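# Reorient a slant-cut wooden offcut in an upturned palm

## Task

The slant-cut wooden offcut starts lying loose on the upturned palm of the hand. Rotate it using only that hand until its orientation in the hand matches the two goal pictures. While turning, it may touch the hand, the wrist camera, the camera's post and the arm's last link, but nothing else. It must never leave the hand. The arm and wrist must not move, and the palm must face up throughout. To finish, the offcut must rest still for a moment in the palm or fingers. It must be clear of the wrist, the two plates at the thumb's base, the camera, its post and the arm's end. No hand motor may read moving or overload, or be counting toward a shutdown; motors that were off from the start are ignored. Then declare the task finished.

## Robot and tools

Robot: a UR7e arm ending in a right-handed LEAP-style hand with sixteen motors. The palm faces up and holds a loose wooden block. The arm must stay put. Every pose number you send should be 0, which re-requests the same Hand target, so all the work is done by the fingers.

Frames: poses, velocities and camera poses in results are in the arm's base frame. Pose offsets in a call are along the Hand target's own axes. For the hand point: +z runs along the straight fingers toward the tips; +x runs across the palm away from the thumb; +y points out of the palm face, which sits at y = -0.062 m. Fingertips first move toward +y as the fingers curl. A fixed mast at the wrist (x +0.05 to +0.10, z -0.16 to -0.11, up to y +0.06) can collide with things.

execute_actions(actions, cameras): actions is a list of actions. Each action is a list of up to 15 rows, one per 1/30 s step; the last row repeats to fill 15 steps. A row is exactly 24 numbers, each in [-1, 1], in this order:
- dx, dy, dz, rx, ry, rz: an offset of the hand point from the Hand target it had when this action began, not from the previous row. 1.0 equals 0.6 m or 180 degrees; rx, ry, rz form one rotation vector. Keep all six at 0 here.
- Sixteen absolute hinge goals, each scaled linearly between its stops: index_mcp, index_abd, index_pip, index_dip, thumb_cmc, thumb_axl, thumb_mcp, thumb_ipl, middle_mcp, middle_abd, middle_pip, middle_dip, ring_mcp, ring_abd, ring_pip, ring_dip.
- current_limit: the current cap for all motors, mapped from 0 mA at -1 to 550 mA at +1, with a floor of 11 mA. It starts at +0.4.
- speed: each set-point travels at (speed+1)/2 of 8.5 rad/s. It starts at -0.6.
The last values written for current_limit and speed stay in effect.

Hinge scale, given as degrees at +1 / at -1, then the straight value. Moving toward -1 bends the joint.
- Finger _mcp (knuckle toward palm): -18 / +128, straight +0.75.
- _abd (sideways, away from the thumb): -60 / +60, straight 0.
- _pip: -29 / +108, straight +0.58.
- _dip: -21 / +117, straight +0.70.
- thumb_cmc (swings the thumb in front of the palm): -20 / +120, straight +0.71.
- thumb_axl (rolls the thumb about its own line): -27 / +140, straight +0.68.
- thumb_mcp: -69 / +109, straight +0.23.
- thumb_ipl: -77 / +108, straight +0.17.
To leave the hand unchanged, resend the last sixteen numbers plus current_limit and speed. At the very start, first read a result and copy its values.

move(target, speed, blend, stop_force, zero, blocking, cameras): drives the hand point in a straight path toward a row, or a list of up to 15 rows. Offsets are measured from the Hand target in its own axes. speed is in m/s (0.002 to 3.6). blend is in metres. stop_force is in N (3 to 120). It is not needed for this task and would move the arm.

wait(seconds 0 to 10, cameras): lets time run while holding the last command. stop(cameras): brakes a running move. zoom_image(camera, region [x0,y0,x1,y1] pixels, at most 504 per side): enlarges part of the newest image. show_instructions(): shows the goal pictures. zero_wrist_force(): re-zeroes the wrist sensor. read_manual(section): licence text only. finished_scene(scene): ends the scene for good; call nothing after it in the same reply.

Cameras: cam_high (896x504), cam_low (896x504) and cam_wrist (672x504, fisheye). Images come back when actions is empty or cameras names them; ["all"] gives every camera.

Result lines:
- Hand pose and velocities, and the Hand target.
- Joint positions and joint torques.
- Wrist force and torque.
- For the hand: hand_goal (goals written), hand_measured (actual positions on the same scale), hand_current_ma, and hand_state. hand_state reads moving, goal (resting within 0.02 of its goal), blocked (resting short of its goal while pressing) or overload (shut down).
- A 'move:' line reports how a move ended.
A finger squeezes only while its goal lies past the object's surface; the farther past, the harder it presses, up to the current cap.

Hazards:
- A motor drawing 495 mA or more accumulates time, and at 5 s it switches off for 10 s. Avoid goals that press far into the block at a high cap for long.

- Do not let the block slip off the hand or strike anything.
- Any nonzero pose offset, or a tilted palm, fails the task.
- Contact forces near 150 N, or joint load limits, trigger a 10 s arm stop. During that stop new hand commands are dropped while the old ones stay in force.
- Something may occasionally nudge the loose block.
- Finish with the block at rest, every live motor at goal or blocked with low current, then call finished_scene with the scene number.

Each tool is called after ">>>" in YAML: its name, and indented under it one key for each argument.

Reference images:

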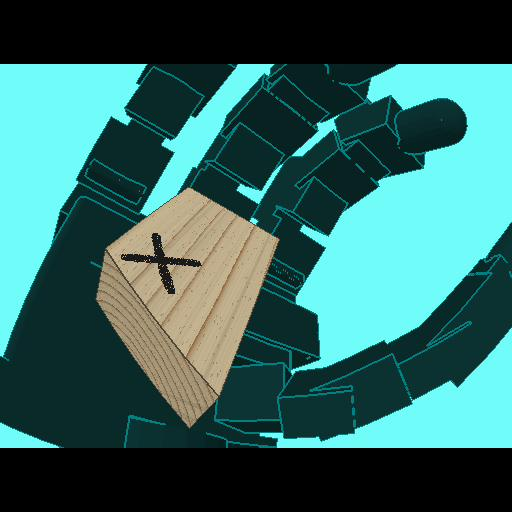

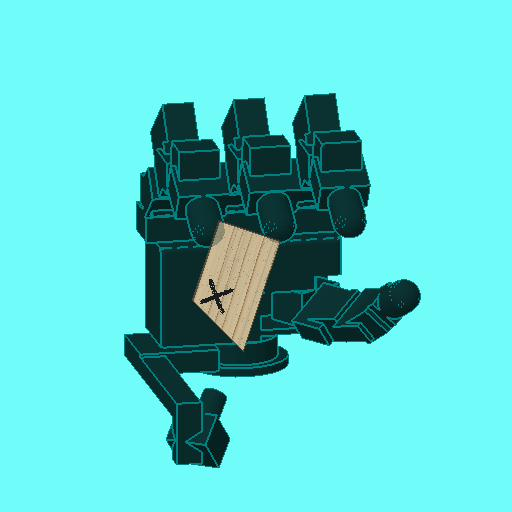

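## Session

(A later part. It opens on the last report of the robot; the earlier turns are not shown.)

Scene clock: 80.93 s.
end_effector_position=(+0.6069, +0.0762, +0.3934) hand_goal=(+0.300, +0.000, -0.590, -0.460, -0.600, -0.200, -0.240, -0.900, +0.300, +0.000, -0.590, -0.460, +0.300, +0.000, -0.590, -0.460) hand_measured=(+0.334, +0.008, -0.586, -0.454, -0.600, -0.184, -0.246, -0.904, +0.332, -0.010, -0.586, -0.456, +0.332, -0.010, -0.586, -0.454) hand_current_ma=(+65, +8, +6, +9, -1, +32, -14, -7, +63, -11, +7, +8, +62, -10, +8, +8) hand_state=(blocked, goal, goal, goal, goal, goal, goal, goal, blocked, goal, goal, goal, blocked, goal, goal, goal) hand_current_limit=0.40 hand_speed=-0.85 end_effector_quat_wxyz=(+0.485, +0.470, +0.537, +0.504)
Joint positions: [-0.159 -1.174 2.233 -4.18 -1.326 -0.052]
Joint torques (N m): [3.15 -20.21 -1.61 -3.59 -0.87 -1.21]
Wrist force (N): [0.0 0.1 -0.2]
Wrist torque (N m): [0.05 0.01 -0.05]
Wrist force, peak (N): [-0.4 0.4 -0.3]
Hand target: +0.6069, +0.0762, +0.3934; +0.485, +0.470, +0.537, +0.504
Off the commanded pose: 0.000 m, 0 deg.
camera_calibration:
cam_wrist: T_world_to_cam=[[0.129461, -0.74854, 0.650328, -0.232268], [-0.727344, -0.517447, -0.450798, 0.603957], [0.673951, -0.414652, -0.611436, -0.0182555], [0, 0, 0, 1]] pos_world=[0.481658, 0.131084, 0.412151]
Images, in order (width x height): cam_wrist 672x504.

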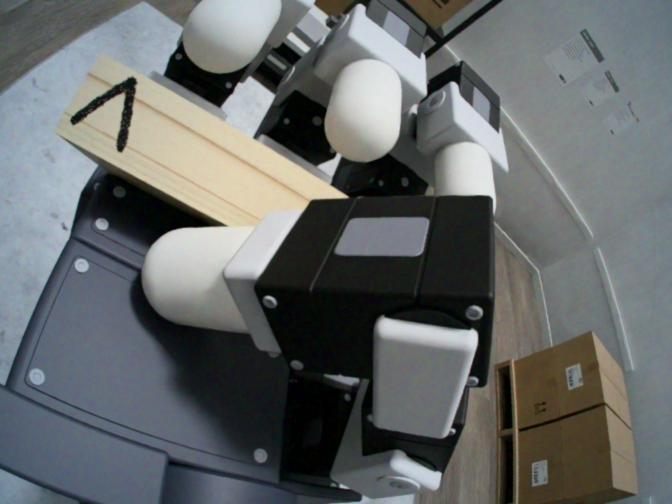

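>>> execute_actions:
  actions:
    - [[0,0,0,0,0,0,0.15,0,-0.59,-0.46,-0.5,-0.35,-0.24,-0.9,0.15,0,-0.59,-0.46,0.15,0,-0.59,-0.46,0.4,-0.87]]
  cameras: ["cam_wrist"]

>>> execute_actions:
  actions:
    - [[0,0,0,0,0,0,0,0,-0.59,-0.46,-0.5,-0.5,-0.1,-0.6,0,0,-0.59,-0.46,0,0,-0.59,-0.46,0.4,-0.87]]
  cameras: ["cam_wrist"]

Scene clock: 81.87 s.
end_effector_position=(+0.6069, +0.0762, +0.3934) hand_goal=(+0.150, +0.000, -0.590, -0.460, -0.500, -0.350, -0.240, -0.900, +0.150, +0.000, -0.590, -0.460, +0.150, +0.000, -0.590, -0.460) hand_measured=(+0.178, +0.008, -0.586, -0.454, -0.518, -0.344, -0.246, -0.904, +0.178, -0.010, -0.586, -0.456, +0.178, -0.010, -0.586, -0.454) hand_current_ma=(+55, +8, +5, +9, -33, +12, -14, -7, +54, -11, +6, +8, +53, -10, +6, +8) hand_state=(blocked, goal, goal, goal, goal, goal, goal, goal, blocked, goal, goal, goal, blocked, goal, goal, goal) hand_current_limit=0.40 hand_speed=-0.87 end_effector_quat_wxyz=(+0.485, +0.470, +0.537, +0.504)
Joint positions: [-0.159 -1.174 2.233 -4.18 -1.326 -0.052]
Joint torques (N m): [3.4 -20.19 -2.72 -3.51 -1.1 -1.17]
Wrist force (N): [0.3 0.1 -0.2]
Wrist torque (N m): [0.02 -0.03 -0.02]
Wrist force, peak (N): [-0.3 0.4 0.0]
Hand target: +0.6069, +0.0762, +0.3934; +0.485, +0.470, +0.537, +0.504
Off the commanded pose: 0.000 m, 0 deg.
camera_calibration:
cam_wrist: T_world_to_cam=[[0.129461, -0.74854, 0.650328, -0.232268], [-0.727344, -0.517447, -0.450798, 0.603957], [0.673951, -0.414652, -0.611436, -0.0182555], [0, 0, 0, 1]] pos_world=[0.481658, 0.131084, 0.412151]
Images, in order (width x height): cam_wrist 672x504.

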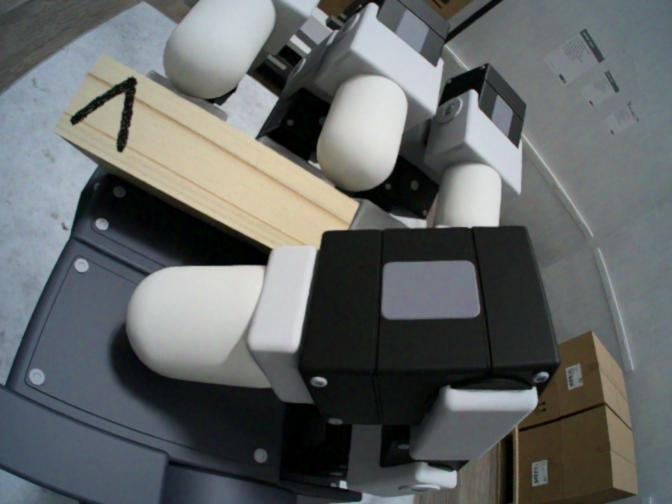

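Scene clock: 82.97 s.
end_effector_position=(+0.6069, +0.0762, +0.3934) hand_goal=(+0.000, +0.000, -0.590, -0.460, -0.500, -0.500, -0.100, -0.600, +0.000, +0.000, -0.590, -0.460, +0.000, +0.000, -0.590, -0.460) hand_measured=(+0.024, +0.008, -0.588, -0.454, -0.518, -0.494, -0.116, -0.610, +0.034, -0.010, -0.586, -0.456, +0.034, -0.010, -0.586, -0.454) hand_current_ma=(+44, +8, +4, +9, -31, +12, -38, -22, +66, -11, +7, +8, +65, -10, +8, +8) hand_state=(blocked, goal, goal, goal, goal, goal, goal, goal, blocked, goal, goal, goal, blocked, goal, goal, goal) hand_current_limit=0.40 hand_speed=-0.87 end_effector_quat_wxyz=(+0.485, +0.470, +0.537, +0.504)
Joint positions: [-0.159 -1.174 2.233 -4.18 -1.326 -0.052]
Joint torques (N m): [4.42 -22.5 -1.7 -3.39 -0.84 -0.97]
Wrist force (N): [0.1 0.1 0.0]
Wrist torque (N m): [-0.03 -0.02 -0.03]
Wrist force, peak (N): [-0.2 0.3 -0.4]
Hand target: +0.6069, +0.0762, +0.3934; +0.485, +0.470, +0.537, +0.504
Off the commanded pose: 0.000 m, 0 deg.
camera_calibration:
cam_wrist: T_world_to_cam=[[0.129461, -0.74854, 0.650328, -0.232268], [-0.727344, -0.517447, -0.450798, 0.603957], [0.673951, -0.414652, -0.611436, -0.0182555], [0, 0, 0, 1]] pos_world=[0.481658, 0.131084, 0.412151]
Images, in order (width x height): cam_wrist 672x504.

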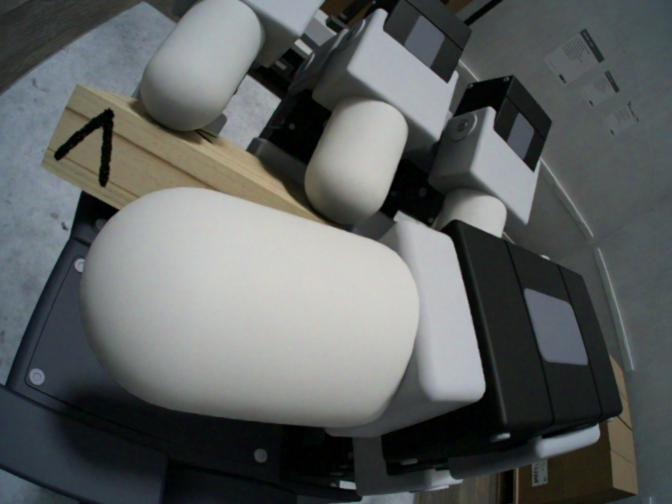

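>>> execute_actions:
  actions:
    - [[0,0,0,0,0,0,0,0,-0.59,-0.46,-0.4,-0.5,0.2,0.17,0,0,-0.59,-0.46,0,0,-0.59,-0.46,0.4,-0.7]]
    - [[0,0,0,0,0,0,-0.1,0,-0.59,-0.46,0.2,0.2,0.2,0.17,-0.1,0,-0.59,-0.46,-0.1,0,-0.59,-0.46,0.4,-0.85]]
  cameras: ["cam_wrist"]

>>> execute_actions:
  actions:
    - [[0,0,0,0,0,0,-0.2,0,-0.59,-0.46,0.3,0.3,0.2,0.17,-0.2,0,-0.59,-0.46,-0.2,0,-0.59,-0.46,0.4,-0.87]]
  cameras: ["cam_wrist"]

Scene clock: 85.63 s.
end_effector_position=(+0.6069, +0.0762, +0.3934) hand_goal=(-0.100, +0.000, -0.590, -0.460, +0.200, +0.200, +0.200, +0.170, -0.100, +0.000, -0.590, -0.460, -0.100, +0.000, -0.590, -0.460) hand_measured=(-0.080, +0.008, -0.588, -0.454, +0.210, +0.194, +0.202, +0.166, -0.058, -0.010, -0.564, -0.446, -0.058, -0.010, -0.562, -0.444) hand_current_ma=(+36, +8, +3, +9, +18, -10, +3, -7, +84, -11, +48, +26, +81, -9, +50, +26) hand_state=(goal, goal, goal, goal, goal, goal, goal, goal, blocked, goal, blocked, goal, blocked, goal, blocked, goal) hand_current_limit=0.40 hand_speed=-0.85 end_effector_quat_wxyz=(+0.485, +0.470, +0.537, +0.504)
Joint positions: [-0.159 -1.174 2.233 -4.18 -1.326 -0.052]
Joint torques (N m): [3.74 -20.39 -1.42 -3.36 -0.79 -0.98]
Wrist force (N): [0.0 0.0 -0.1]
Wrist torque (N m): [-0.04 0.00 0.02]
Wrist force, peak (N): [-0.3 0.6 -0.1]
Hand target: +0.6069, +0.0762, +0.3934; +0.485, +0.470, +0.537, +0.504
Off the commanded pose: 0.000 m, 0 deg.
camera_calibration:
cam_wrist: T_world_to_cam=[[0.129461, -0.74854, 0.650328, -0.232268], [-0.727344, -0.517447, -0.450798, 0.603957], [0.673951, -0.414652, -0.611436, -0.0182555], [0, 0, 0, 1]] pos_world=[0.481658, 0.131084, 0.412151]
Images, in order (width x height): cam_wrist 672x504.

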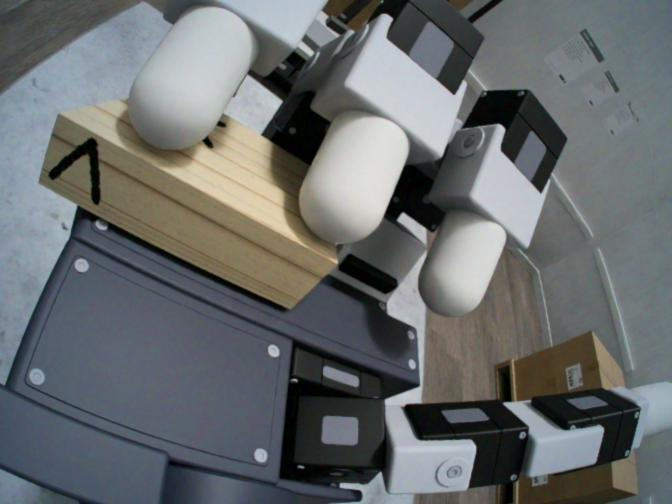

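Scene clock: 86.33 s.
end_effector_position=(+0.6069, +0.0762, +0.3934) hand_goal=(-0.200, +0.000, -0.590, -0.460, +0.300, +0.300, +0.200, +0.170, -0.200, +0.000, -0.590, -0.460, -0.200, +0.000, -0.590, -0.460) hand_measured=(-0.186, +0.008, -0.588, -0.454, +0.312, +0.294, +0.202, +0.166, -0.124, -0.010, -0.538, -0.434, -0.126, -0.010, -0.538, -0.434) hand_current_ma=(+27, +8, +3, +9, +21, -10, +3, -7, +156, -11, +97, +48, +153, -9, +99, +48) hand_state=(goal, goal, goal, goal, goal, goal, goal, goal, blocked, goal, blocked, blocked, blocked, goal, blocked, blocked) hand_current_limit=0.40 hand_speed=-0.87 end_effector_quat_wxyz=(+0.485, +0.470, +0.537, +0.504)
Joint positions: [-0.159 -1.174 2.233 -4.18 -1.326 -0.052]
Joint torques (N m): [4.61 -21.41 -2.5 -3.55 -0.98 -1.23]
Wrist force (N): [-0.1 0.2 0.0]
Wrist torque (N m): [-0.03 0.00 0.02]
Wrist force, peak (N): [0.0 0.6 -0.2]
Hand target: +0.6069, +0.0762, +0.3934; +0.485, +0.470, +0.537, +0.504
Off the commanded pose: 0.000 m, 0 deg.
camera_calibration:
cam_wrist: T_world_to_cam=[[0.129461, -0.74854, 0.650328, -0.232268], [-0.727344, -0.517447, -0.450798, 0.603957], [0.673951, -0.414652, -0.611436, -0.0182555], [0, 0, 0, 1]] pos_world=[0.481658, 0.131084, 0.412151]
Images, in order (width x height): cam_wrist 672x504.

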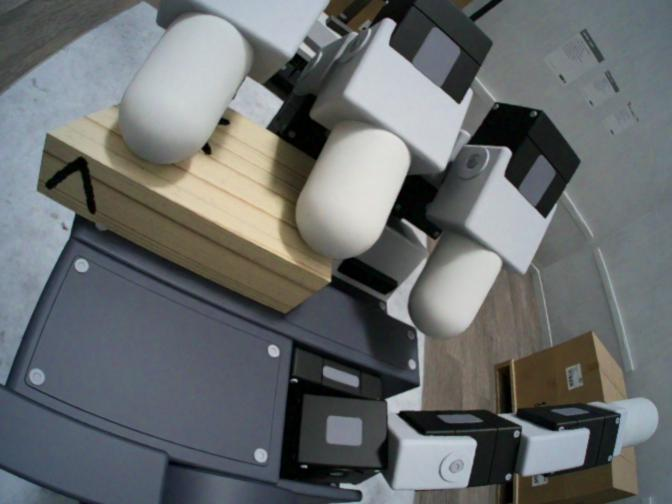

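>>> execute_actions:
  actions:
    - [[0,0,0,0,0,0,0,0,-0.5,-0.4,0.3,0.3,0.2,0.17,0,0,-0.5,-0.4,0,0,-0.5,-0.4,0.4,-0.8]]
    - [[0,0,0,0,0,0,0.1,0,0.1,0.3,0.3,0.3,0.2,0.17,0.1,0,0.1,0.3,0.1,0,0.1,0.3,0.4,-0.8]]
    - [[0,0,0,0,0,0,0.1,0,0.1,0.3,0.3,0.3,0.2,0.17,0.1,0,0.1,0.3,0.1,0,0.1,0.3,0.4,-0.8]]
  cameras: ["cam_wrist"]

Scene clock: 88.30 s.
end_effector_position=(+0.6069, +0.0762, +0.3934) hand_goal=(+0.100, +0.000, +0.100, +0.300, +0.300, +0.300, +0.200, +0.170, +0.100, +0.000, +0.100, +0.300, +0.100, +0.000, +0.100, +0.300) hand_measured=(+0.108, +0.008, +0.096, +0.294, +0.312, +0.294, +0.202, +0.166, +0.108, -0.010, +0.096, +0.294, +0.108, -0.010, +0.094, +0.294) hand_current_ma=(+16, +8, -7, -11, +21, -10, +3, -7, +15, -11, -7, -10, +15, -9, -8, -11) hand_state=(goal, goal, goal, goal, goal, goal, goal, goal, goal, goal, goal, goal, goal, goal, goal, goal) hand_current_limit=0.40 hand_speed=-0.80 end_effector_quat_wxyz=(+0.485, +0.470, +0.537, +0.504)
Joint positions: [-0.159 -1.174 2.233 -4.18 -1.326 -0.052]
Joint torques (N m): [2.98 -21.84 -2.82 -3.47 -0.81 -1.19]
Wrist force (N): [-0.1 0.2 -0.1]
Wrist torque (N m): [0.04 0.02 0.02]
Wrist force, peak (N): [0.1 0.6 -0.1]
Hand target: +0.6069, +0.0762, +0.3934; +0.485, +0.470, +0.537, +0.504
Off the commanded pose: 0.000 m, 0 deg.
camera_calibration:
cam_wrist: T_world_to_cam=[[0.129461, -0.74854, 0.650328, -0.232268], [-0.727344, -0.517447, -0.450798, 0.603957], [0.673951, -0.414652, -0.611436, -0.0182555], [0, 0, 0, 1]] pos_world=[0.481658, 0.131084, 0.412151]
Images, in order (width x height): cam_wrist 672x504.

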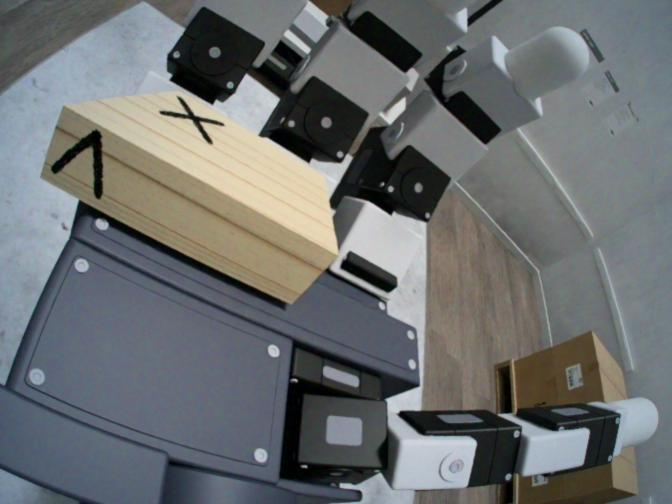

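>>> execute_actions:
  actions:
    - [[0,0,0,0,0,0,0.7,0,0.4,0.6,-0.2,-0.35,0.2,-0.3,0.7,0,0.4,0.6,0.35,0,0.1,0.3,0.4,-0.75]]
    - [[0,0,0,0,0,0,0.75,0,0.4,0.6,-0.21,-0.34,-0.0,-0.97,0.75,0,0.4,0.6,0.3,0,-0.59,-0.3,0.4,-0.7]]
    - [[0,0,0,0,0,0,0.75,0,0.4,0.6,-0.21,-0.34,-0.31,-0.97,0.75,0,0.4,0.6,0.13,0,-0.59,-0.46,0.4,-0.8]]
    - [[0,0,0,0,0,0,0.75,0,0.4,0.6,-0.21,-0.34,-0.31,-0.97,0.75,0,0.4,0.6,0.0,0,-0.59,-0.46,0.4,-0.85]]
  cameras: ["cam_wrist"]

Scene clock: 91.17 s.
end_effector_position=(+0.6069, +0.0762, +0.3934) hand_goal=(+0.750, +0.000, +0.400, +0.600, -0.210, -0.340, -0.310, -0.970, +0.750, +0.000, +0.400, +0.600, +0.000, +0.000, -0.590, -0.460) hand_measured=(+0.766, +0.008, +0.400, +0.594, -0.206, -0.334, -0.310, -0.968, +0.766, -0.010, +0.400, +0.596, +0.022, -0.010, -0.586, -0.454) hand_current_ma=(+31, +8, +0, -8, +5, +13, -1, +6, +30, -11, +0, -7, +42, -9, +5, +9) hand_state=(goal, goal, goal, goal, goal, goal, goal, goal, goal, goal, goal, goal, blocked, goal, goal, goal) hand_current_limit=0.40 hand_speed=-0.85 end_effector_quat_wxyz=(+0.485, +0.470, +0.537, +0.504)
Joint positions: [-0.159 -1.174 2.233 -4.18 -1.326 -0.052]
Joint torques (N m): [2.19 -21.18 -2.53 -3.22 -0.64 -0.95]
Wrist force (N): [-0.2 0.0 0.3]
Wrist torque (N m): [0.01 0.02 -0.05]
Wrist force, peak (N): [0.3 0.6 -0.3]
Hand target: +0.6069, +0.0762, +0.3934; +0.485, +0.470, +0.537, +0.504
Off the commanded pose: 0.000 m, 0 deg.
camera_calibration:
cam_wrist: T_world_to_cam=[[0.129461, -0.74854, 0.650328, -0.232268], [-0.727344, -0.517447, -0.450798, 0.603957], [0.673951, -0.414652, -0.611436, -0.0182555], [0, 0, 0, 1]] pos_world=[0.481658, 0.131084, 0.412151]
Images, in order (width x height): cam_wrist 672x504.

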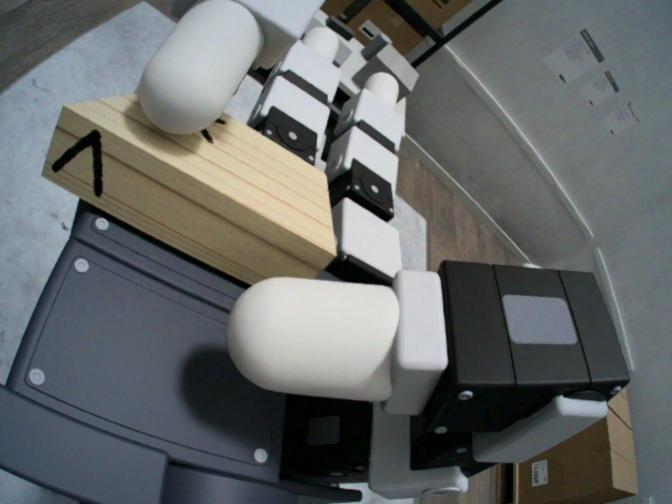

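>>> execute_actions:
  actions:
    - [[0,0,0,0,0,0,0.75,0,0.4,0.6,-0.21,-0.1,-0.31,-0.97,0.75,0,0.4,0.6,-0.05,0,-0.59,-0.46,0.4,-0.87]]
    - [[0,0,0,0,0,0,0.75,0,0.4,0.6,-0.28,0.12,-0.3,-0.97,0.75,0,0.4,0.6,-0.1,0,-0.59,-0.46,0.4,-0.87]]
  cameras: ["cam_wrist"]

>>> execute_actions:
  actions:
    - [[0,0,0,0,0,0,0.75,0,0.4,0.6,-0.4,0.3,-0.28,-0.97,0.75,0,0.4,0.6,-0.15,0,-0.59,-0.46,0.4,-0.87]]
    - [[0,0,0,0,0,0,0.75,0,0.4,0.6,-0.5,0.38,-0.3,-0.8,0.75,0,0.4,0.6,-0.2,0,-0.59,-0.46,0.4,-0.87]]
  cameras: ["cam_wrist"]

Scene clock: 93.20 s.
end_effector_position=(+0.6069, +0.0762, +0.3934) hand_goal=(+0.750, +0.000, +0.400, +0.600, -0.280, +0.120, -0.300, -0.970, +0.750, +0.000, +0.400, +0.600, -0.100, +0.000, -0.590, -0.460) hand_measured=(+0.766, +0.008, +0.400, +0.594, -0.242, +0.054, -0.274, -0.976, +0.766, -0.010, +0.400, +0.596, -0.050, -0.008, -0.566, -0.450) hand_current_ma=(+31, +8, +0, -8, +70, -152, +59, -14, +30, -11, +0, -7, +101, -9, +41, +18) hand_state=(goal, goal, goal, goal, blocked, blocked, blocked, goal, goal, goal, goal, goal, blocked, goal, blocked, goal) hand_current_limit=0.40 hand_speed=-0.87 end_effector_quat_wxyz=(+0.485, +0.470, +0.537, +0.504)
Joint positions: [-0.159 -1.174 2.233 -4.18 -1.326 -0.052]
Joint torques (N m): [3.68 -19.1 -2.67 -3.13 -0.75 -0.99]
Wrist force (N): [0.0 0.0 0.2]
Wrist torque (N m): [0.02 -0.01 -0.03]
Wrist force, peak (N): [0.0 0.4 -0.3]
Hand target: +0.6069, +0.0762, +0.3934; +0.485, +0.470, +0.537, +0.504
Off the commanded pose: 0.000 m, 0 deg.
camera_calibration:
cam_wrist: T_world_to_cam=[[0.129461, -0.74854, 0.650328, -0.232268], [-0.727344, -0.517447, -0.450798, 0.603957], [0.673951, -0.414652, -0.611436, -0.0182555], [0, 0, 0, 1]] pos_world=[0.481658, 0.131084, 0.412151]
Images, in order (width x height): cam_wrist 672x504.

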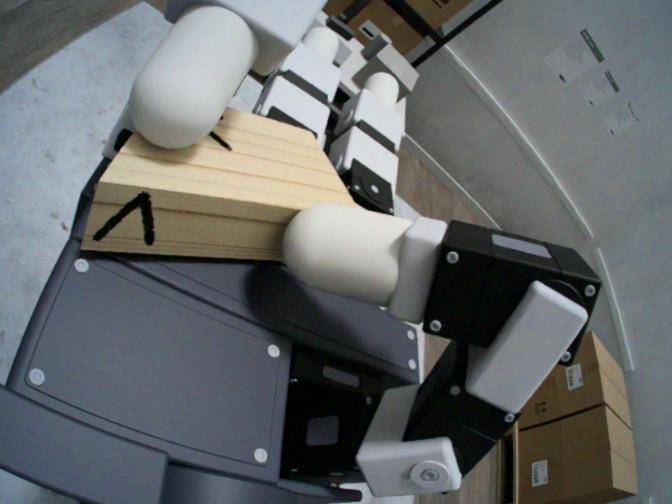

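Scene clock: 94.43 s.
end_effector_position=(+0.6069, +0.0762, +0.3934) hand_goal=(+0.750, +0.000, +0.400, +0.600, -0.500, +0.380, -0.300, -0.800, +0.750, +0.000, +0.400, +0.600, -0.200, +0.000, -0.590, -0.460) hand_measured=(+0.766, +0.008, +0.400, +0.594, -0.408, +0.430, -0.254, -0.820, +0.776, -0.010, +0.400, +0.596, -0.176, -0.008, -0.588, -0.454) hand_current_ma=(+31, +8, +0, -8, +186, +118, +112, -45, +47, -11, +0, -7, +47, -9, +3, +9) hand_state=(goal, goal, goal, goal, blocked, blocked, blocked, goal, blocked, goal, goal, goal, blocked, goal, goal, goal) hand_current_limit=0.40 hand_speed=-0.87 end_effector_quat_wxyz=(+0.485, +0.470, +0.537, +0.504)
Joint positions: [-0.159 -1.174 2.233 -4.18 -1.326 -0.052]
Joint torques (N m): [2.71 -20.77 -2.66 -2.87 -0.54 -1.13]
Wrist force (N): [-0.2 -0.2 -0.1]
Wrist torque (N m): [0.03 0.04 -0.04]
Wrist force, peak (N): [0.3 0.6 0.0]
Hand target: +0.6069, +0.0762, +0.3934; +0.485, +0.470, +0.537, +0.504
Off the commanded pose: 0.000 m, 0 deg.
camera_calibration:
cam_wrist: T_world_to_cam=[[0.129461, -0.74854, 0.650328, -0.232268], [-0.727344, -0.517447, -0.450798, 0.603957], [0.673951, -0.414652, -0.611436, -0.0182555], [0, 0, 0, 1]] pos_world=[0.481658, 0.131084, 0.412151]
Images, in order (width x height): cam_wrist 672x504.

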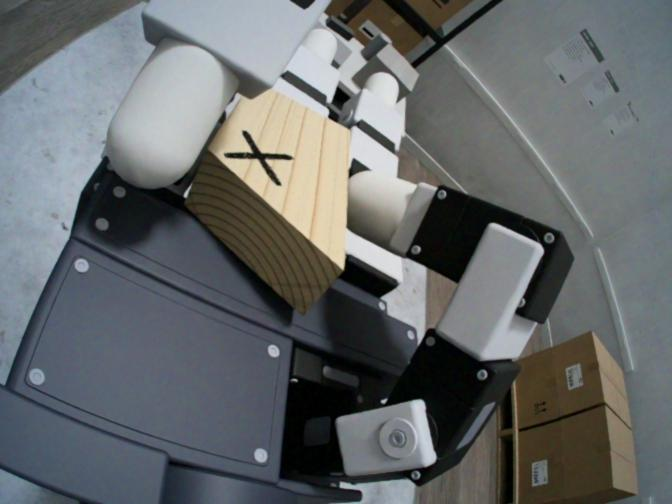

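>>> execute_actions:
  actions:
    - [[0,0,0,0,0,0,0.75,0,0.4,0.6,0.0,0.45,-0.1,-0.7,0.75,0,0.4,0.6,0.2,0,-0.59,-0.46,0.4,-0.85]]
    - [[0,0,0,0,0,0,0.75,0,0.4,0.6,0.4,0.5,0.1,-0.4,0.75,0,0.4,0.6,0.5,0,0.0,0.3,0.4,-0.75]]
  cameras: ["cam_wrist"]

Scene clock: 96.47 s.
end_effector_position=(+0.6069, +0.0762, +0.3934) hand_goal=(+0.750, +0.000, +0.400, +0.600, +0.400, +0.500, +0.100, -0.400, +0.750, +0.000, +0.400, +0.600, +0.500, +0.000, +0.000, +0.300) hand_measured=(+0.766, +0.008, +0.400, +0.594, +0.412, +0.498, +0.096, -0.406, +0.776, -0.010, +0.400, +0.596, +0.514, -0.008, -0.002, +0.294) hand_current_ma=(+31, +8, +0, -8, +19, -3, -10, -14, +47, -11, +0, -7, +24, -9, -5, -10) hand_state=(goal, goal, goal, goal, goal, goal, goal, goal, blocked, goal, goal, goal, goal, goal, goal, goal) hand_current_limit=0.40 hand_speed=-0.75 end_effector_quat_wxyz=(+0.485, +0.470, +0.537, +0.504)
Joint positions: [-0.159 -1.174 2.233 -4.18 -1.326 -0.052]
Joint torques (N m): [3.69 -21.05 -3.06 -2.7 -0.79 -0.89]
Wrist force (N): [-0.3 0.0 -0.1]
Wrist torque (N m): [0.08 0.04 0.00]
Wrist force, peak (N): [0.0 0.1 -0.6]
Hand target: +0.6069, +0.0762, +0.3934; +0.485, +0.470, +0.537, +0.504
Off the commanded pose: 0.000 m, 0 deg.
camera_calibration:
cam_wrist: T_world_to_cam=[[0.129461, -0.74854, 0.650328, -0.232268], [-0.727344, -0.517447, -0.450798, 0.603957], [0.673951, -0.414652, -0.611436, -0.0182555], [0, 0, 0, 1]] pos_world=[0.481658, 0.131084, 0.412151]
Images, in order (width x height): cam_wrist 672x504.

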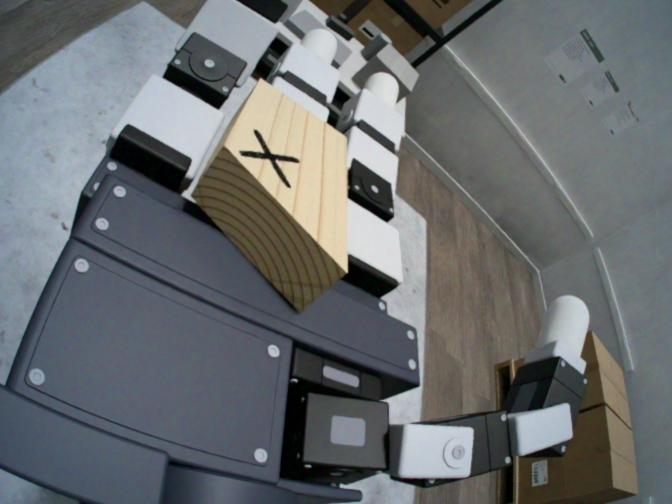

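>>> execute_actions:
  actions:
    - [[0,0,0,0,0,0,0.75,0,0.4,0.6,0.1,0.677,-0.05,-0.97,0.75,0,0.4,0.6,0.6,0,0.2,0.4,0.4,-0.65]]
    - [[0,0,0,0,0,0,0.75,0,0.4,0.6,-0.4,0.677,-0.225,-0.97,0.75,0,0.4,0.6,0.75,0,0.4,0.6,0.4,-0.7]]
    - [[0,0,0,0,0,0,0.75,0,0.4,0.6,-0.45,0.5,-0.225,-0.97,0.75,0,0.4,0.6,0.75,0,0.4,0.6,0.4,-0.85]]
  cameras: ["cam_wrist"]

Scene clock: 98.90 s.
end_effector_position=(+0.6069, +0.0762, +0.3934) hand_goal=(+0.750, +0.000, +0.400, +0.600, -0.450, +0.500, -0.224, -0.970, +0.750, +0.000, +0.400, +0.600, +0.750, +0.000, +0.400, +0.600) hand_measured=(+0.766, +0.008, +0.400, +0.594, -0.444, +0.508, -0.226, -0.966, +0.776, -0.010, +0.400, +0.596, +0.766, -0.008, +0.400, +0.594) hand_current_ma=(+31, +8, +0, -8, +11, +15, -3, +7, +47, -11, +0, -7, +30, -9, -1, -8) hand_state=(goal, goal, goal, goal, goal, goal, goal, goal, blocked, goal, goal, goal, goal, goal, goal, goal) hand_current_limit=0.40 hand_speed=-0.85 end_effector_quat_wxyz=(+0.485, +0.470, +0.537, +0.504)
Joint positions: [-0.159 -1.174 2.233 -4.18 -1.326 -0.052]
Joint torques (N m): [2.29 -21.2 -2.08 -2.55 -0.44 -0.95]
Wrist force (N): [-0.2 0.2 -0.3]
Wrist torque (N m): [0.14 0.03 -0.03]
Wrist force, peak (N): [0.5 0.4 0.0]
Hand target: +0.6069, +0.0762, +0.3934; +0.485, +0.470, +0.537, +0.504
Off the commanded pose: 0.000 m, 0 deg.
camera_calibration:
cam_wrist: T_world_to_cam=[[0.129461, -0.74854, 0.650328, -0.232268], [-0.727344, -0.517447, -0.450798, 0.603957], [0.673951, -0.414652, -0.611436, -0.0182555], [0, 0, 0, 1]] pos_world=[0.481658, 0.131084, 0.412151]
Images, in order (width x height): cam_wrist 672x504.

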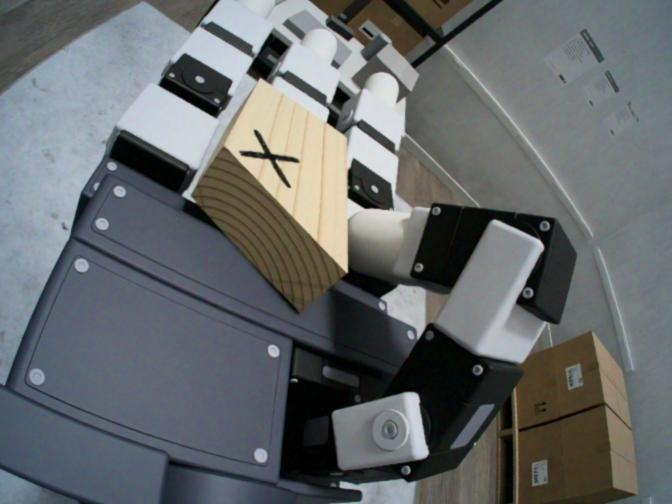

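In contact position; sweep on, and keep the tip low in z by turning axl.

>>> execute_actions:
  actions:
    - [[0,0,0,0,0,0,0.75,0,0.4,0.6,-0.47,0.33,-0.225,-0.97,0.75,0,0.4,0.6,0.75,0,0.4,0.6,0.4,-0.88]]
  cameras: ["cam_wrist"]

>>> execute_actions:
  actions:
    - [[0,0,0,0,0,0,0.75,0,0.4,0.6,-0.47,0.22,-0.225,-0.97,0.75,0,0.4,0.6,0.75,0,0.4,0.6,0.4,-0.88]]
  cameras: ["cam_wrist"]

Scene clock: 99.90 s.
end_effector_position=(+0.6069, +0.0762, +0.3934) hand_goal=(+0.750, +0.000, +0.400, +0.600, -0.470, +0.330, -0.224, -0.970, +0.750, +0.000, +0.400, +0.600, +0.750, +0.000, +0.400, +0.600) hand_measured=(+0.766, +0.008, +0.400, +0.594, -0.466, +0.338, -0.226, -0.966, +0.776, -0.010, +0.400, +0.596, +0.766, -0.008, +0.400, +0.594) hand_current_ma=(+31, +8, +0, -8, +7, +17, -3, +7, +47, -11, +0, -7, +30, -9, -1, -8) hand_state=(goal, goal, goal, goal, goal, goal, goal, goal, blocked, goal, goal, goal, goal, goal, goal, goal) hand_current_limit=0.40 hand_speed=-0.88 end_effector_quat_wxyz=(+0.485, +0.470, +0.537, +0.504)
Joint positions: [-0.159 -1.174 2.233 -4.18 -1.326 -0.052]
Joint torques (N m): [2.55 -21.6 -2.1 -2.42 -0.57 -0.84]
Wrist force (N): [0.1 0.2 0.0]
Wrist torque (N m): [0.11 -0.01 -0.01]
Wrist force, peak (N): [-0.4 0.2 -0.4]
Hand target: +0.6069, +0.0762, +0.3934; +0.485, +0.470, +0.537, +0.504
Off the commanded pose: 0.000 m, 0 deg.
camera_calibration:
cam_wrist: T_world_to_cam=[[0.129461, -0.74854, 0.650328, -0.232268], [-0.727344, -0.517447, -0.450798, 0.603957], [0.673951, -0.414652, -0.611436, -0.0182555], [0, 0, 0, 1]] pos_world=[0.481658, 0.131084, 0.412151]
Images, in order (width x height): cam_wrist 672x504.

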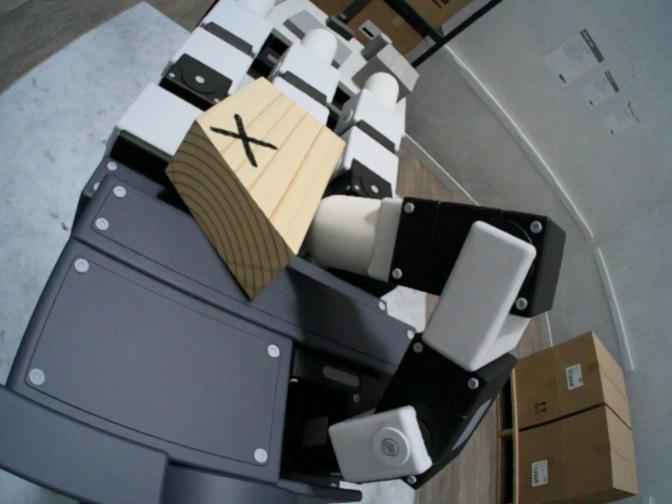

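Scene clock: 100.60 s.
end_effector_position=(+0.6069, +0.0762, +0.3934) hand_goal=(+0.750, +0.000, +0.400, +0.600, -0.470, +0.220, -0.224, -0.970, +0.750, +0.000, +0.400, +0.600, +0.750, +0.000, +0.400, +0.600) hand_measured=(+0.766, +0.008, +0.400, +0.594, -0.466, +0.228, -0.226, -0.966, +0.776, -0.010, +0.400, +0.596, +0.766, -0.008, +0.400, +0.594) hand_current_ma=(+31, +8, +0, -8, +6, +17, -3, +7, +47, -11, +0, -7, +30, -9, -1, -8) hand_state=(goal, goal, goal, goal, goal, goal, goal, goal, blocked, goal, goal, goal, goal, goal, goal, goal) hand_current_limit=0.40 hand_speed=-0.88 end_effector_quat_wxyz=(+0.485, +0.470, +0.537, +0.504)
Joint positions: [-0.159 -1.174 2.233 -4.18 -1.326 -0.052]
Joint torques (N m): [3.48 -22.57 -1.41 -2.44 -0.43 -0.94]
Wrist force (N): [0.0 0.2 -0.3]
Wrist torque (N m): [0.14 0.01 -0.03]
Wrist force, peak (N): [0.2 0.1 -0.4]
Hand target: +0.6069, +0.0762, +0.3934; +0.485, +0.470, +0.537, +0.504
Off the commanded pose: 0.000 m, 0 deg.
camera_calibration:
cam_wrist: T_world_to_cam=[[0.129461, -0.74854, 0.650328, -0.232268], [-0.727344, -0.517447, -0.450798, 0.603957], [0.673951, -0.414652, -0.611436, -0.0182555], [0, 0, 0, 1]] pos_world=[0.481658, 0.131084, 0.412151]
Images, in order (width x height): cam_wrist 672x504.

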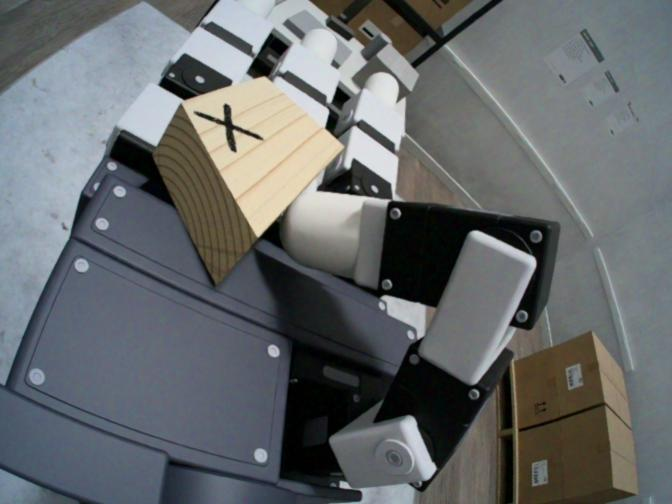

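>>> execute_actions:
  actions:
    - [[0,0,0,0,0,0,0.75,0,0.4,0.6,-0.3,0.5,-0.225,-0.97,0.75,0,0.4,0.6,0.7,0,0.3,-0.2,0.4,-0.8]]
    - [[0,0,0,0,0,0,0.75,0,0.4,0.6,0.1,0.6,0,-0.8,0.75,0,0.4,0.6,0.68,0,0.1,-0.75,0.4,-0.7]]
    - [[0,0,0,0,0,0,0.75,0,0.4,0.6,0.3,0.6,0.1,-0.4,0.75,0,0.4,0.6,0.68,0,-0.74,-0.75,0.4,-0.75]]
    - [[0,0,0,0,0,0,0.75,0,0.4,0.6,0.3,0.6,0.1,-0.4,0.75,0,0.4,0.6,0.58,0,-0.78,-0.75,0.4,-0.85]]
  cameras: ["cam_wrist"]

Scene clock: 104.40 s.
end_effector_position=(+0.6069, +0.0762, +0.3934) hand_goal=(+0.750, +0.000, +0.400, +0.600, +0.300, +0.600, +0.100, -0.400, +0.750, +0.000, +0.400, +0.600, +0.580, +0.000, -0.780, -0.750) hand_measured=(+0.766, +0.008, +0.400, +0.594, +0.310, +0.598, +0.092, -0.408, +0.776, -0.010, +0.400, +0.596, +0.616, -0.008, -0.774, -0.744) hand_current_ma=(+31, +8, +0, -8, +17, -2, -17, -16, +47, -11, +0, -7, +72, -9, +9, +8) hand_state=(goal, goal, goal, goal, goal, goal, goal, goal, blocked, goal, goal, goal, blocked, goal, goal, goal) hand_current_limit=0.40 hand_speed=-0.85 end_effector_quat_wxyz=(+0.485, +0.470, +0.537, +0.504)
Joint positions: [-0.159 -1.174 2.233 -4.18 -1.326 -0.052]
Joint torques (N m): [3.87 -21.7 -1.75 -1.96 -0.51 -0.97]
Wrist force (N): [0.0 -0.1 0.0]
Wrist torque (N m): [0.05 0.00 0.01]
Wrist force, peak (N): [0.0 0.4 -0.5]
Hand target: +0.6069, +0.0762, +0.3934; +0.485, +0.470, +0.537, +0.504
Off the commanded pose: 0.000 m, 0 deg.
camera_calibration:
cam_wrist: T_world_to_cam=[[0.129461, -0.74854, 0.650328, -0.232268], [-0.727344, -0.517447, -0.450798, 0.603957], [0.673951, -0.414652, -0.611436, -0.0182555], [0, 0, 0, 1]] pos_world=[0.481658, 0.131084, 0.412151]
Images, in order (width x height): cam_wrist 672x504.

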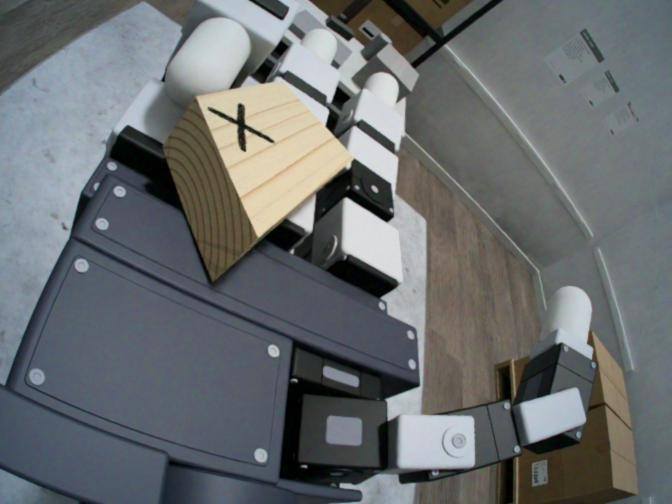

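>>> execute_actions:
  actions:
    - [[0,0,0,0,0,0,0.75,0,0.4,0.6,0.3,0.6,0.1,-0.4,0.75,0,0.4,0.6,0.42,0,-0.82,-0.72,0.4,-0.87]]
  cameras: ["cam_wrist"]

>>> execute_actions:
  actions:
    - [[0,0,0,0,0,0,0.75,0,0.4,0.6,0.3,0.6,0.1,-0.4,0.75,0,0.4,0.6,0.27,0,-0.86,-0.62,0.4,-0.87]]
  cameras: ["cam_wrist"]

Scene clock: 105.33 s.
end_effector_position=(+0.6069, +0.0762, +0.3934) hand_goal=(+0.750, +0.000, +0.400, +0.600, +0.300, +0.600, +0.100, -0.400, +0.750, +0.000, +0.400, +0.600, +0.420, +0.000, -0.820, -0.720) hand_measured=(+0.766, +0.008, +0.400, +0.594, +0.310, +0.598, +0.092, -0.408, +0.776, -0.010, +0.400, +0.596, +0.454, -0.008, -0.816, -0.726) hand_current_ma=(+31, +8, +0, -8, +17, -2, -17, -16, +47, -11, +0, -7, +66, -9, +7, -11) hand_state=(goal, goal, goal, goal, goal, goal, goal, goal, blocked, goal, goal, goal, blocked, goal, goal, goal) hand_current_limit=0.40 hand_speed=-0.87 end_effector_quat_wxyz=(+0.485, +0.470, +0.537, +0.504)
Joint positions: [-0.159 -1.174 2.233 -4.18 -1.326 -0.052]
Joint torques (N m): [2.64 -22.14 -3.72 -2.01 -0.3 -0.96]
Wrist force (N): [0.1 -0.1 -0.2]
Wrist torque (N m): [0.08 0.00 0.03]
Wrist force, peak (N): [0.2 0.1 -0.5]
Hand target: +0.6069, +0.0762, +0.3934; +0.485, +0.470, +0.537, +0.504
Off the commanded pose: 0.000 m, 0 deg.
camera_calibration:
cam_wrist: T_world_to_cam=[[0.129461, -0.74854, 0.650328, -0.232268], [-0.727344, -0.517447, -0.450798, 0.603957], [0.673951, -0.414652, -0.611436, -0.0182555], [0, 0, 0, 1]] pos_world=[0.481658, 0.131084, 0.412151]
Images, in order (width x height): cam_wrist 672x504.

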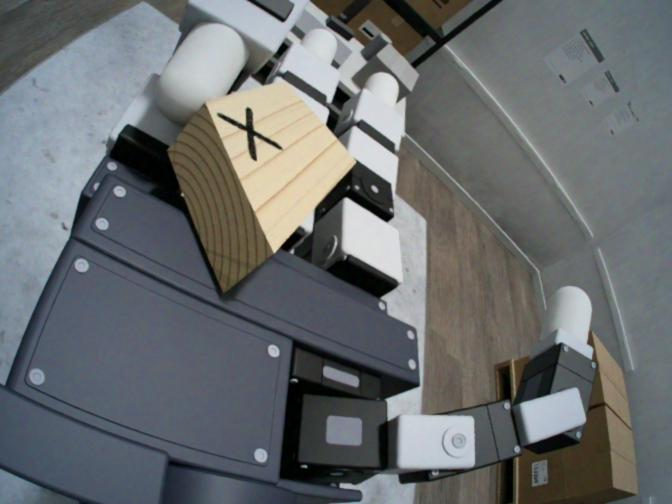

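Scene clock: 106.03 s.
end_effector_position=(+0.6069, +0.0762, +0.3934) hand_goal=(+0.750, +0.000, +0.400, +0.600, +0.300, +0.600, +0.100, -0.400, +0.750, +0.000, +0.400, +0.600, +0.270, +0.000, -0.860, -0.620) hand_measured=(+0.766, +0.008, +0.400, +0.594, +0.310, +0.598, +0.092, -0.408, +0.776, -0.010, +0.400, +0.596, +0.300, -0.008, -0.856, -0.628) hand_current_ma=(+31, +8, +0, -8, +17, -2, -17, -16, +47, -11, +0, -7, +58, -9, +5, -13) hand_state=(goal, goal, goal, goal, goal, goal, goal, goal, blocked, goal, goal, goal, blocked, goal, goal, goal) hand_current_limit=0.40 hand_speed=-0.87 end_effector_quat_wxyz=(+0.485, +0.470, +0.537, +0.504)
Joint positions: [-0.159 -1.174 2.233 -4.18 -1.326 -0.052]
Joint torques (N m): [2.33 -20.78 -1.96 -1.94 -0.6 -1.07]
Wrist force (N): [0.0 0.1 -0.1]
Wrist torque (N m): [0.08 0.01 0.02]
Wrist force, peak (N): [0.1 0.5 -0.1]
Hand target: +0.6069, +0.0762, +0.3934; +0.485, +0.470, +0.537, +0.504
Off the commanded pose: 0.000 m, 0 deg.
camera_calibration:
cam_wrist: T_world_to_cam=[[0.129461, -0.74854, 0.650328, -0.232268], [-0.727344, -0.517447, -0.450798, 0.603957], [0.673951, -0.414652, -0.611436, -0.0182555], [0, 0, 0, 1]] pos_world=[0.481658, 0.131084, 0.412151]
Images, in order (width x height): cam_wrist 672x504.

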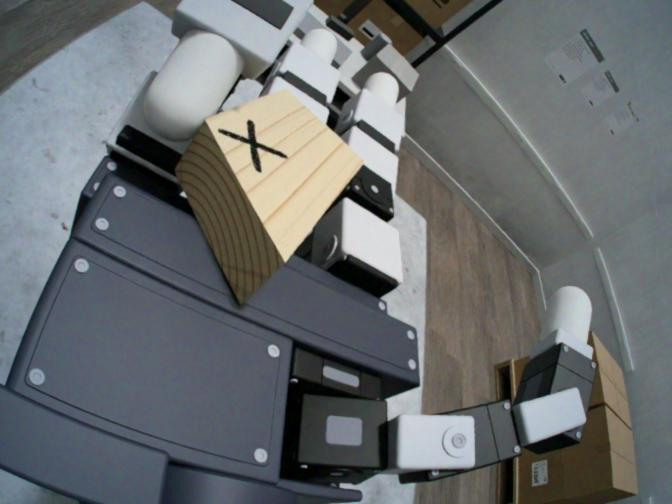

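>>> execute_actions:
  actions:
    - [[0,0,0,0,0,0,0.75,0,0.4,0.6,0.14,0.677,0.1,-0.3,0.75,0,0.4,0.6,0.4,0,-0.5,-0.5,0.4,-0.8]]
    - [[0,0,0,0,0,0,0.75,0,0.4,0.6,0.14,0.677,-0.45,-0.32,0.75,0,0.4,0.6,0.6,0,0.2,0.4,0.4,-0.7]]
    - [[0,0,0,0,0,0,0.75,0,0.4,0.6,-0.43,0.677,-0.505,-0.394,0.75,0,0.4,0.6,0.75,0,0.4,0.6,0.4,-0.75]]
    - [[0,0,0,0,0,0,0.75,0,0.4,0.6,-0.43,0.56,-0.505,-0.394,0.75,0,0.4,0.6,0.75,0,0.4,0.6,0.4,-0.87]]
  cameras: ["cam_wrist"]

>>> execute_actions:
  actions:
    - [[0,0,0,0,0,0,0.75,0,0.4,0.6,-0.43,0.48,-0.505,-0.394,0.75,0,0.4,0.6,0.75,0,0.4,0.6,0.4,-0.88]]
  cameras: ["cam_wrist"]

Scene clock: 109.07 s.
end_effector_position=(+0.6069, +0.0762, +0.3934) hand_goal=(+0.750, +0.000, +0.400, +0.600, -0.430, +0.560, -0.504, -0.394, +0.750, +0.000, +0.400, +0.600, +0.750, +0.000, +0.400, +0.600) hand_measured=(+0.766, +0.008, +0.400, +0.594, -0.422, +0.570, -0.508, -0.392, +0.776, -0.010, +0.400, +0.596, +0.766, -0.008, +0.400, +0.594) hand_current_ma=(+31, +8, +0, -8, +13, +20, -8, +6, +47, -11, +0, -7, +28, -9, -1, -8) hand_state=(goal, goal, goal, goal, goal, goal, goal, goal, blocked, goal, goal, goal, goal, goal, goal, goal) hand_current_limit=0.40 hand_speed=-0.87 end_effector_quat_wxyz=(+0.485, +0.470, +0.537, +0.504)
Joint positions: [-0.159 -1.174 2.233 -4.18 -1.326 -0.052]
Joint torques (N m): [1.76 -22.26 -2.34 -1.94 -0.37 -1.06]
Wrist force (N): [-0.2 0.1 0.1]
Wrist torque (N m): [0.08 0.03 -0.03]
Wrist force, peak (N): [0.0 0.8 0.3]
Hand target: +0.6069, +0.0762, +0.3934; +0.485, +0.470, +0.537, +0.504
Off the commanded pose: 0.000 m, 0 deg.
camera_calibration:
cam_wrist: T_world_to_cam=[[0.129461, -0.74854, 0.650328, -0.232268], [-0.727344, -0.517447, -0.450798, 0.603957], [0.673951, -0.414652, -0.611436, -0.0182555], [0, 0, 0, 1]] pos_world=[0.481658, 0.131084, 0.412151]
Images, in order (width x height): cam_wrist 672x504.

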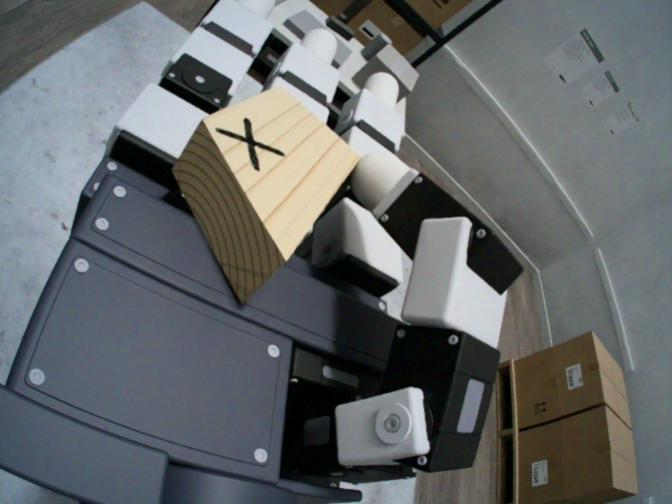

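Scene clock: 109.77 s.
end_effector_position=(+0.6069, +0.0762, +0.3934) hand_goal=(+0.750, +0.000, +0.400, +0.600, -0.430, +0.480, -0.504, -0.394, +0.750, +0.000, +0.400, +0.600, +0.750, +0.000, +0.400, +0.600) hand_measured=(+0.766, +0.008, +0.400, +0.594, -0.424, +0.490, -0.508, -0.392, +0.776, -0.010, +0.400, +0.596, +0.766, -0.008, +0.400, +0.594) hand_current_ma=(+31, +8, +0, -8, +9, +22, -8, +6, +47, -11, +0, -7, +30, -9, -1, -8) hand_state=(goal, goal, goal, goal, goal, goal, goal, goal, blocked, goal, goal, goal, goal, goal, goal, goal) hand_current_limit=0.40 hand_speed=-0.88 end_effector_quat_wxyz=(+0.485, +0.470, +0.537, +0.504)
Joint positions: [-0.159 -1.174 2.233 -4.18 -1.326 -0.052]
Joint torques (N m): [2.76 -21.75 -3.58 -1.81 -0.54 -0.8]
Wrist force (N): [-0.2 0.2 -0.2]
Wrist torque (N m): [0.13 0.03 -0.03]
Wrist force, peak (N): [-0.1 0.6 -0.1]
Hand target: +0.6069, +0.0762, +0.3934; +0.485, +0.470, +0.537, +0.504
Off the commanded pose: 0.000 m, 0 deg.
camera_calibration:
cam_wrist: T_world_to_cam=[[0.129461, -0.74854, 0.650328, -0.232268], [-0.727344, -0.517447, -0.450798, 0.603957], [0.673951, -0.414652, -0.611436, -0.0182555], [0, 0, 0, 1]] pos_world=[0.481658, 0.131084, 0.412151]
Images, in order (width x height): cam_wrist 672x504.

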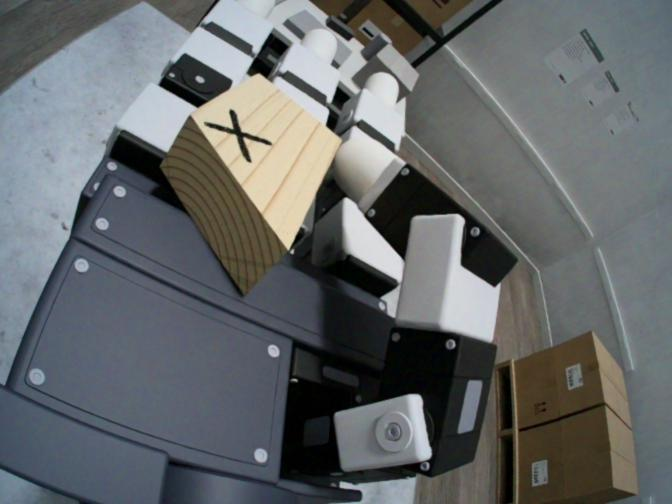

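>>> execute_actions:
  actions:
    - [[0,0,0,0,0,0,0.75,0,0.4,0.6,-0.3,0.677,-0.505,-0.394,0.75,0,0.4,0.6,0.75,0,0.4,0.6,0.4,-0.8]]
    - [[0,0,0,0,0,0,0.75,0,0.4,0.6,0.3,0.677,-0.4,-0.3,0.75,0,0.4,0.6,0.75,0,0.4,0.6,0.4,-0.75]]
    - [[0,0,0,0,0,0,0.75,0,0.4,0.6,0.3,0.677,0.1,0,0.75,0,0.4,0.6,0.75,0,0.4,0.6,0.4,-0.75]]
  cameras: ["cam_wrist","cam_high"]

>>> zoom_image:
  camera: "cam_wrist"
  region: [100, 40, 440, 340]

Scene clock: 112.50 s.
end_effector_position=(+0.6069, +0.0762, +0.3934) hand_goal=(+0.750, +0.000, +0.400, +0.600, +0.300, +0.678, +0.100, +0.000, +0.750, +0.000, +0.400, +0.600, +0.750, +0.000, +0.400, +0.600) hand_measured=(+0.766, +0.008, +0.400, +0.594, +0.312, +0.680, +0.092, -0.006, +0.776, -0.010, +0.400, +0.596, +0.766, -0.008, +0.400, +0.594) hand_current_ma=(+31, +8, +0, -8, +20, +4, -18, -13, +47, -11, +0, -7, +30, -9, -1, -8) hand_state=(goal, goal, goal, goal, goal, goal, goal, goal, blocked, goal, goal, goal, goal, goal, goal, goal) hand_current_limit=0.40 hand_speed=-0.75 end_effector_quat_wxyz=(+0.485, +0.470, +0.537, +0.504)
Joint positions: [-0.159 -1.174 2.233 -4.18 -1.326 -0.052]
Joint torques (N m): [2.44 -21.74 -3.71 -1.56 -0.6 -0.91]
Wrist force (N): [0.1 -0.1 -0.2]
Wrist torque (N m): [0.09 -0.01 0.04]
Wrist force, peak (N): [-0.4 0.1 -0.4]
Hand target: +0.6069, +0.0762, +0.3934; +0.485, +0.470, +0.537, +0.504
Off the commanded pose: 0.000 m, 0 deg.
camera_calibration:
cam_wrist: T_world_to_cam=[[0.129461, -0.74854, 0.650328, -0.232268], [-0.727344, -0.517447, -0.450798, 0.603957], [0.673951, -0.414652, -0.611436, -0.0182555], [0, 0, 0, 1]] pos_world=[0.481658, 0.131084, 0.412151]
Images, in order (width x height): cam_high 896x504, cam_wrist 672x504.

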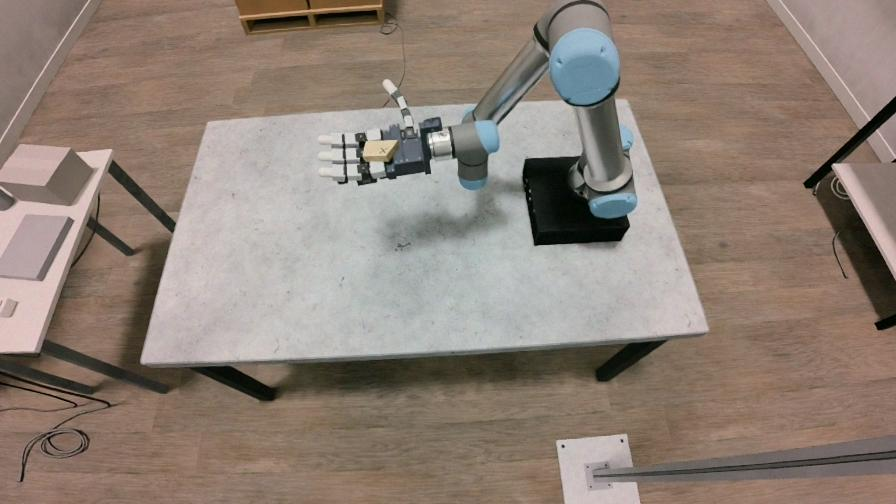

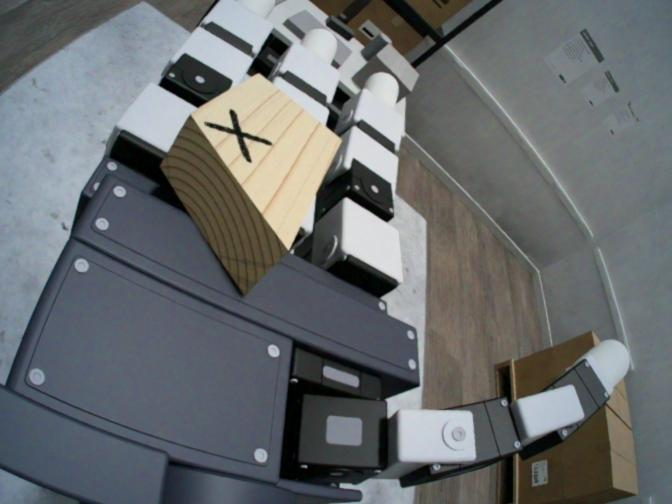

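Scaled by 1.482 from the camera's 672x504 image, which has a finer 960x720 frame.

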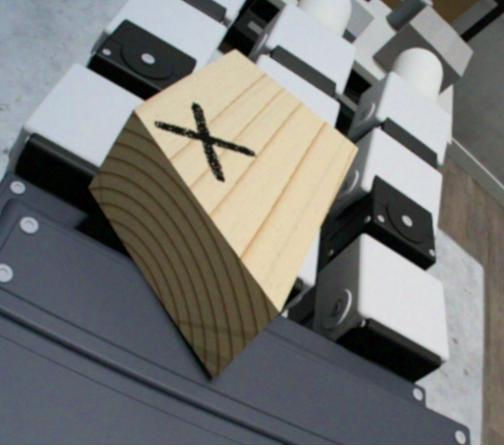

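>>> finished_scene:
  scene: 2

The scene is finished: the task was done.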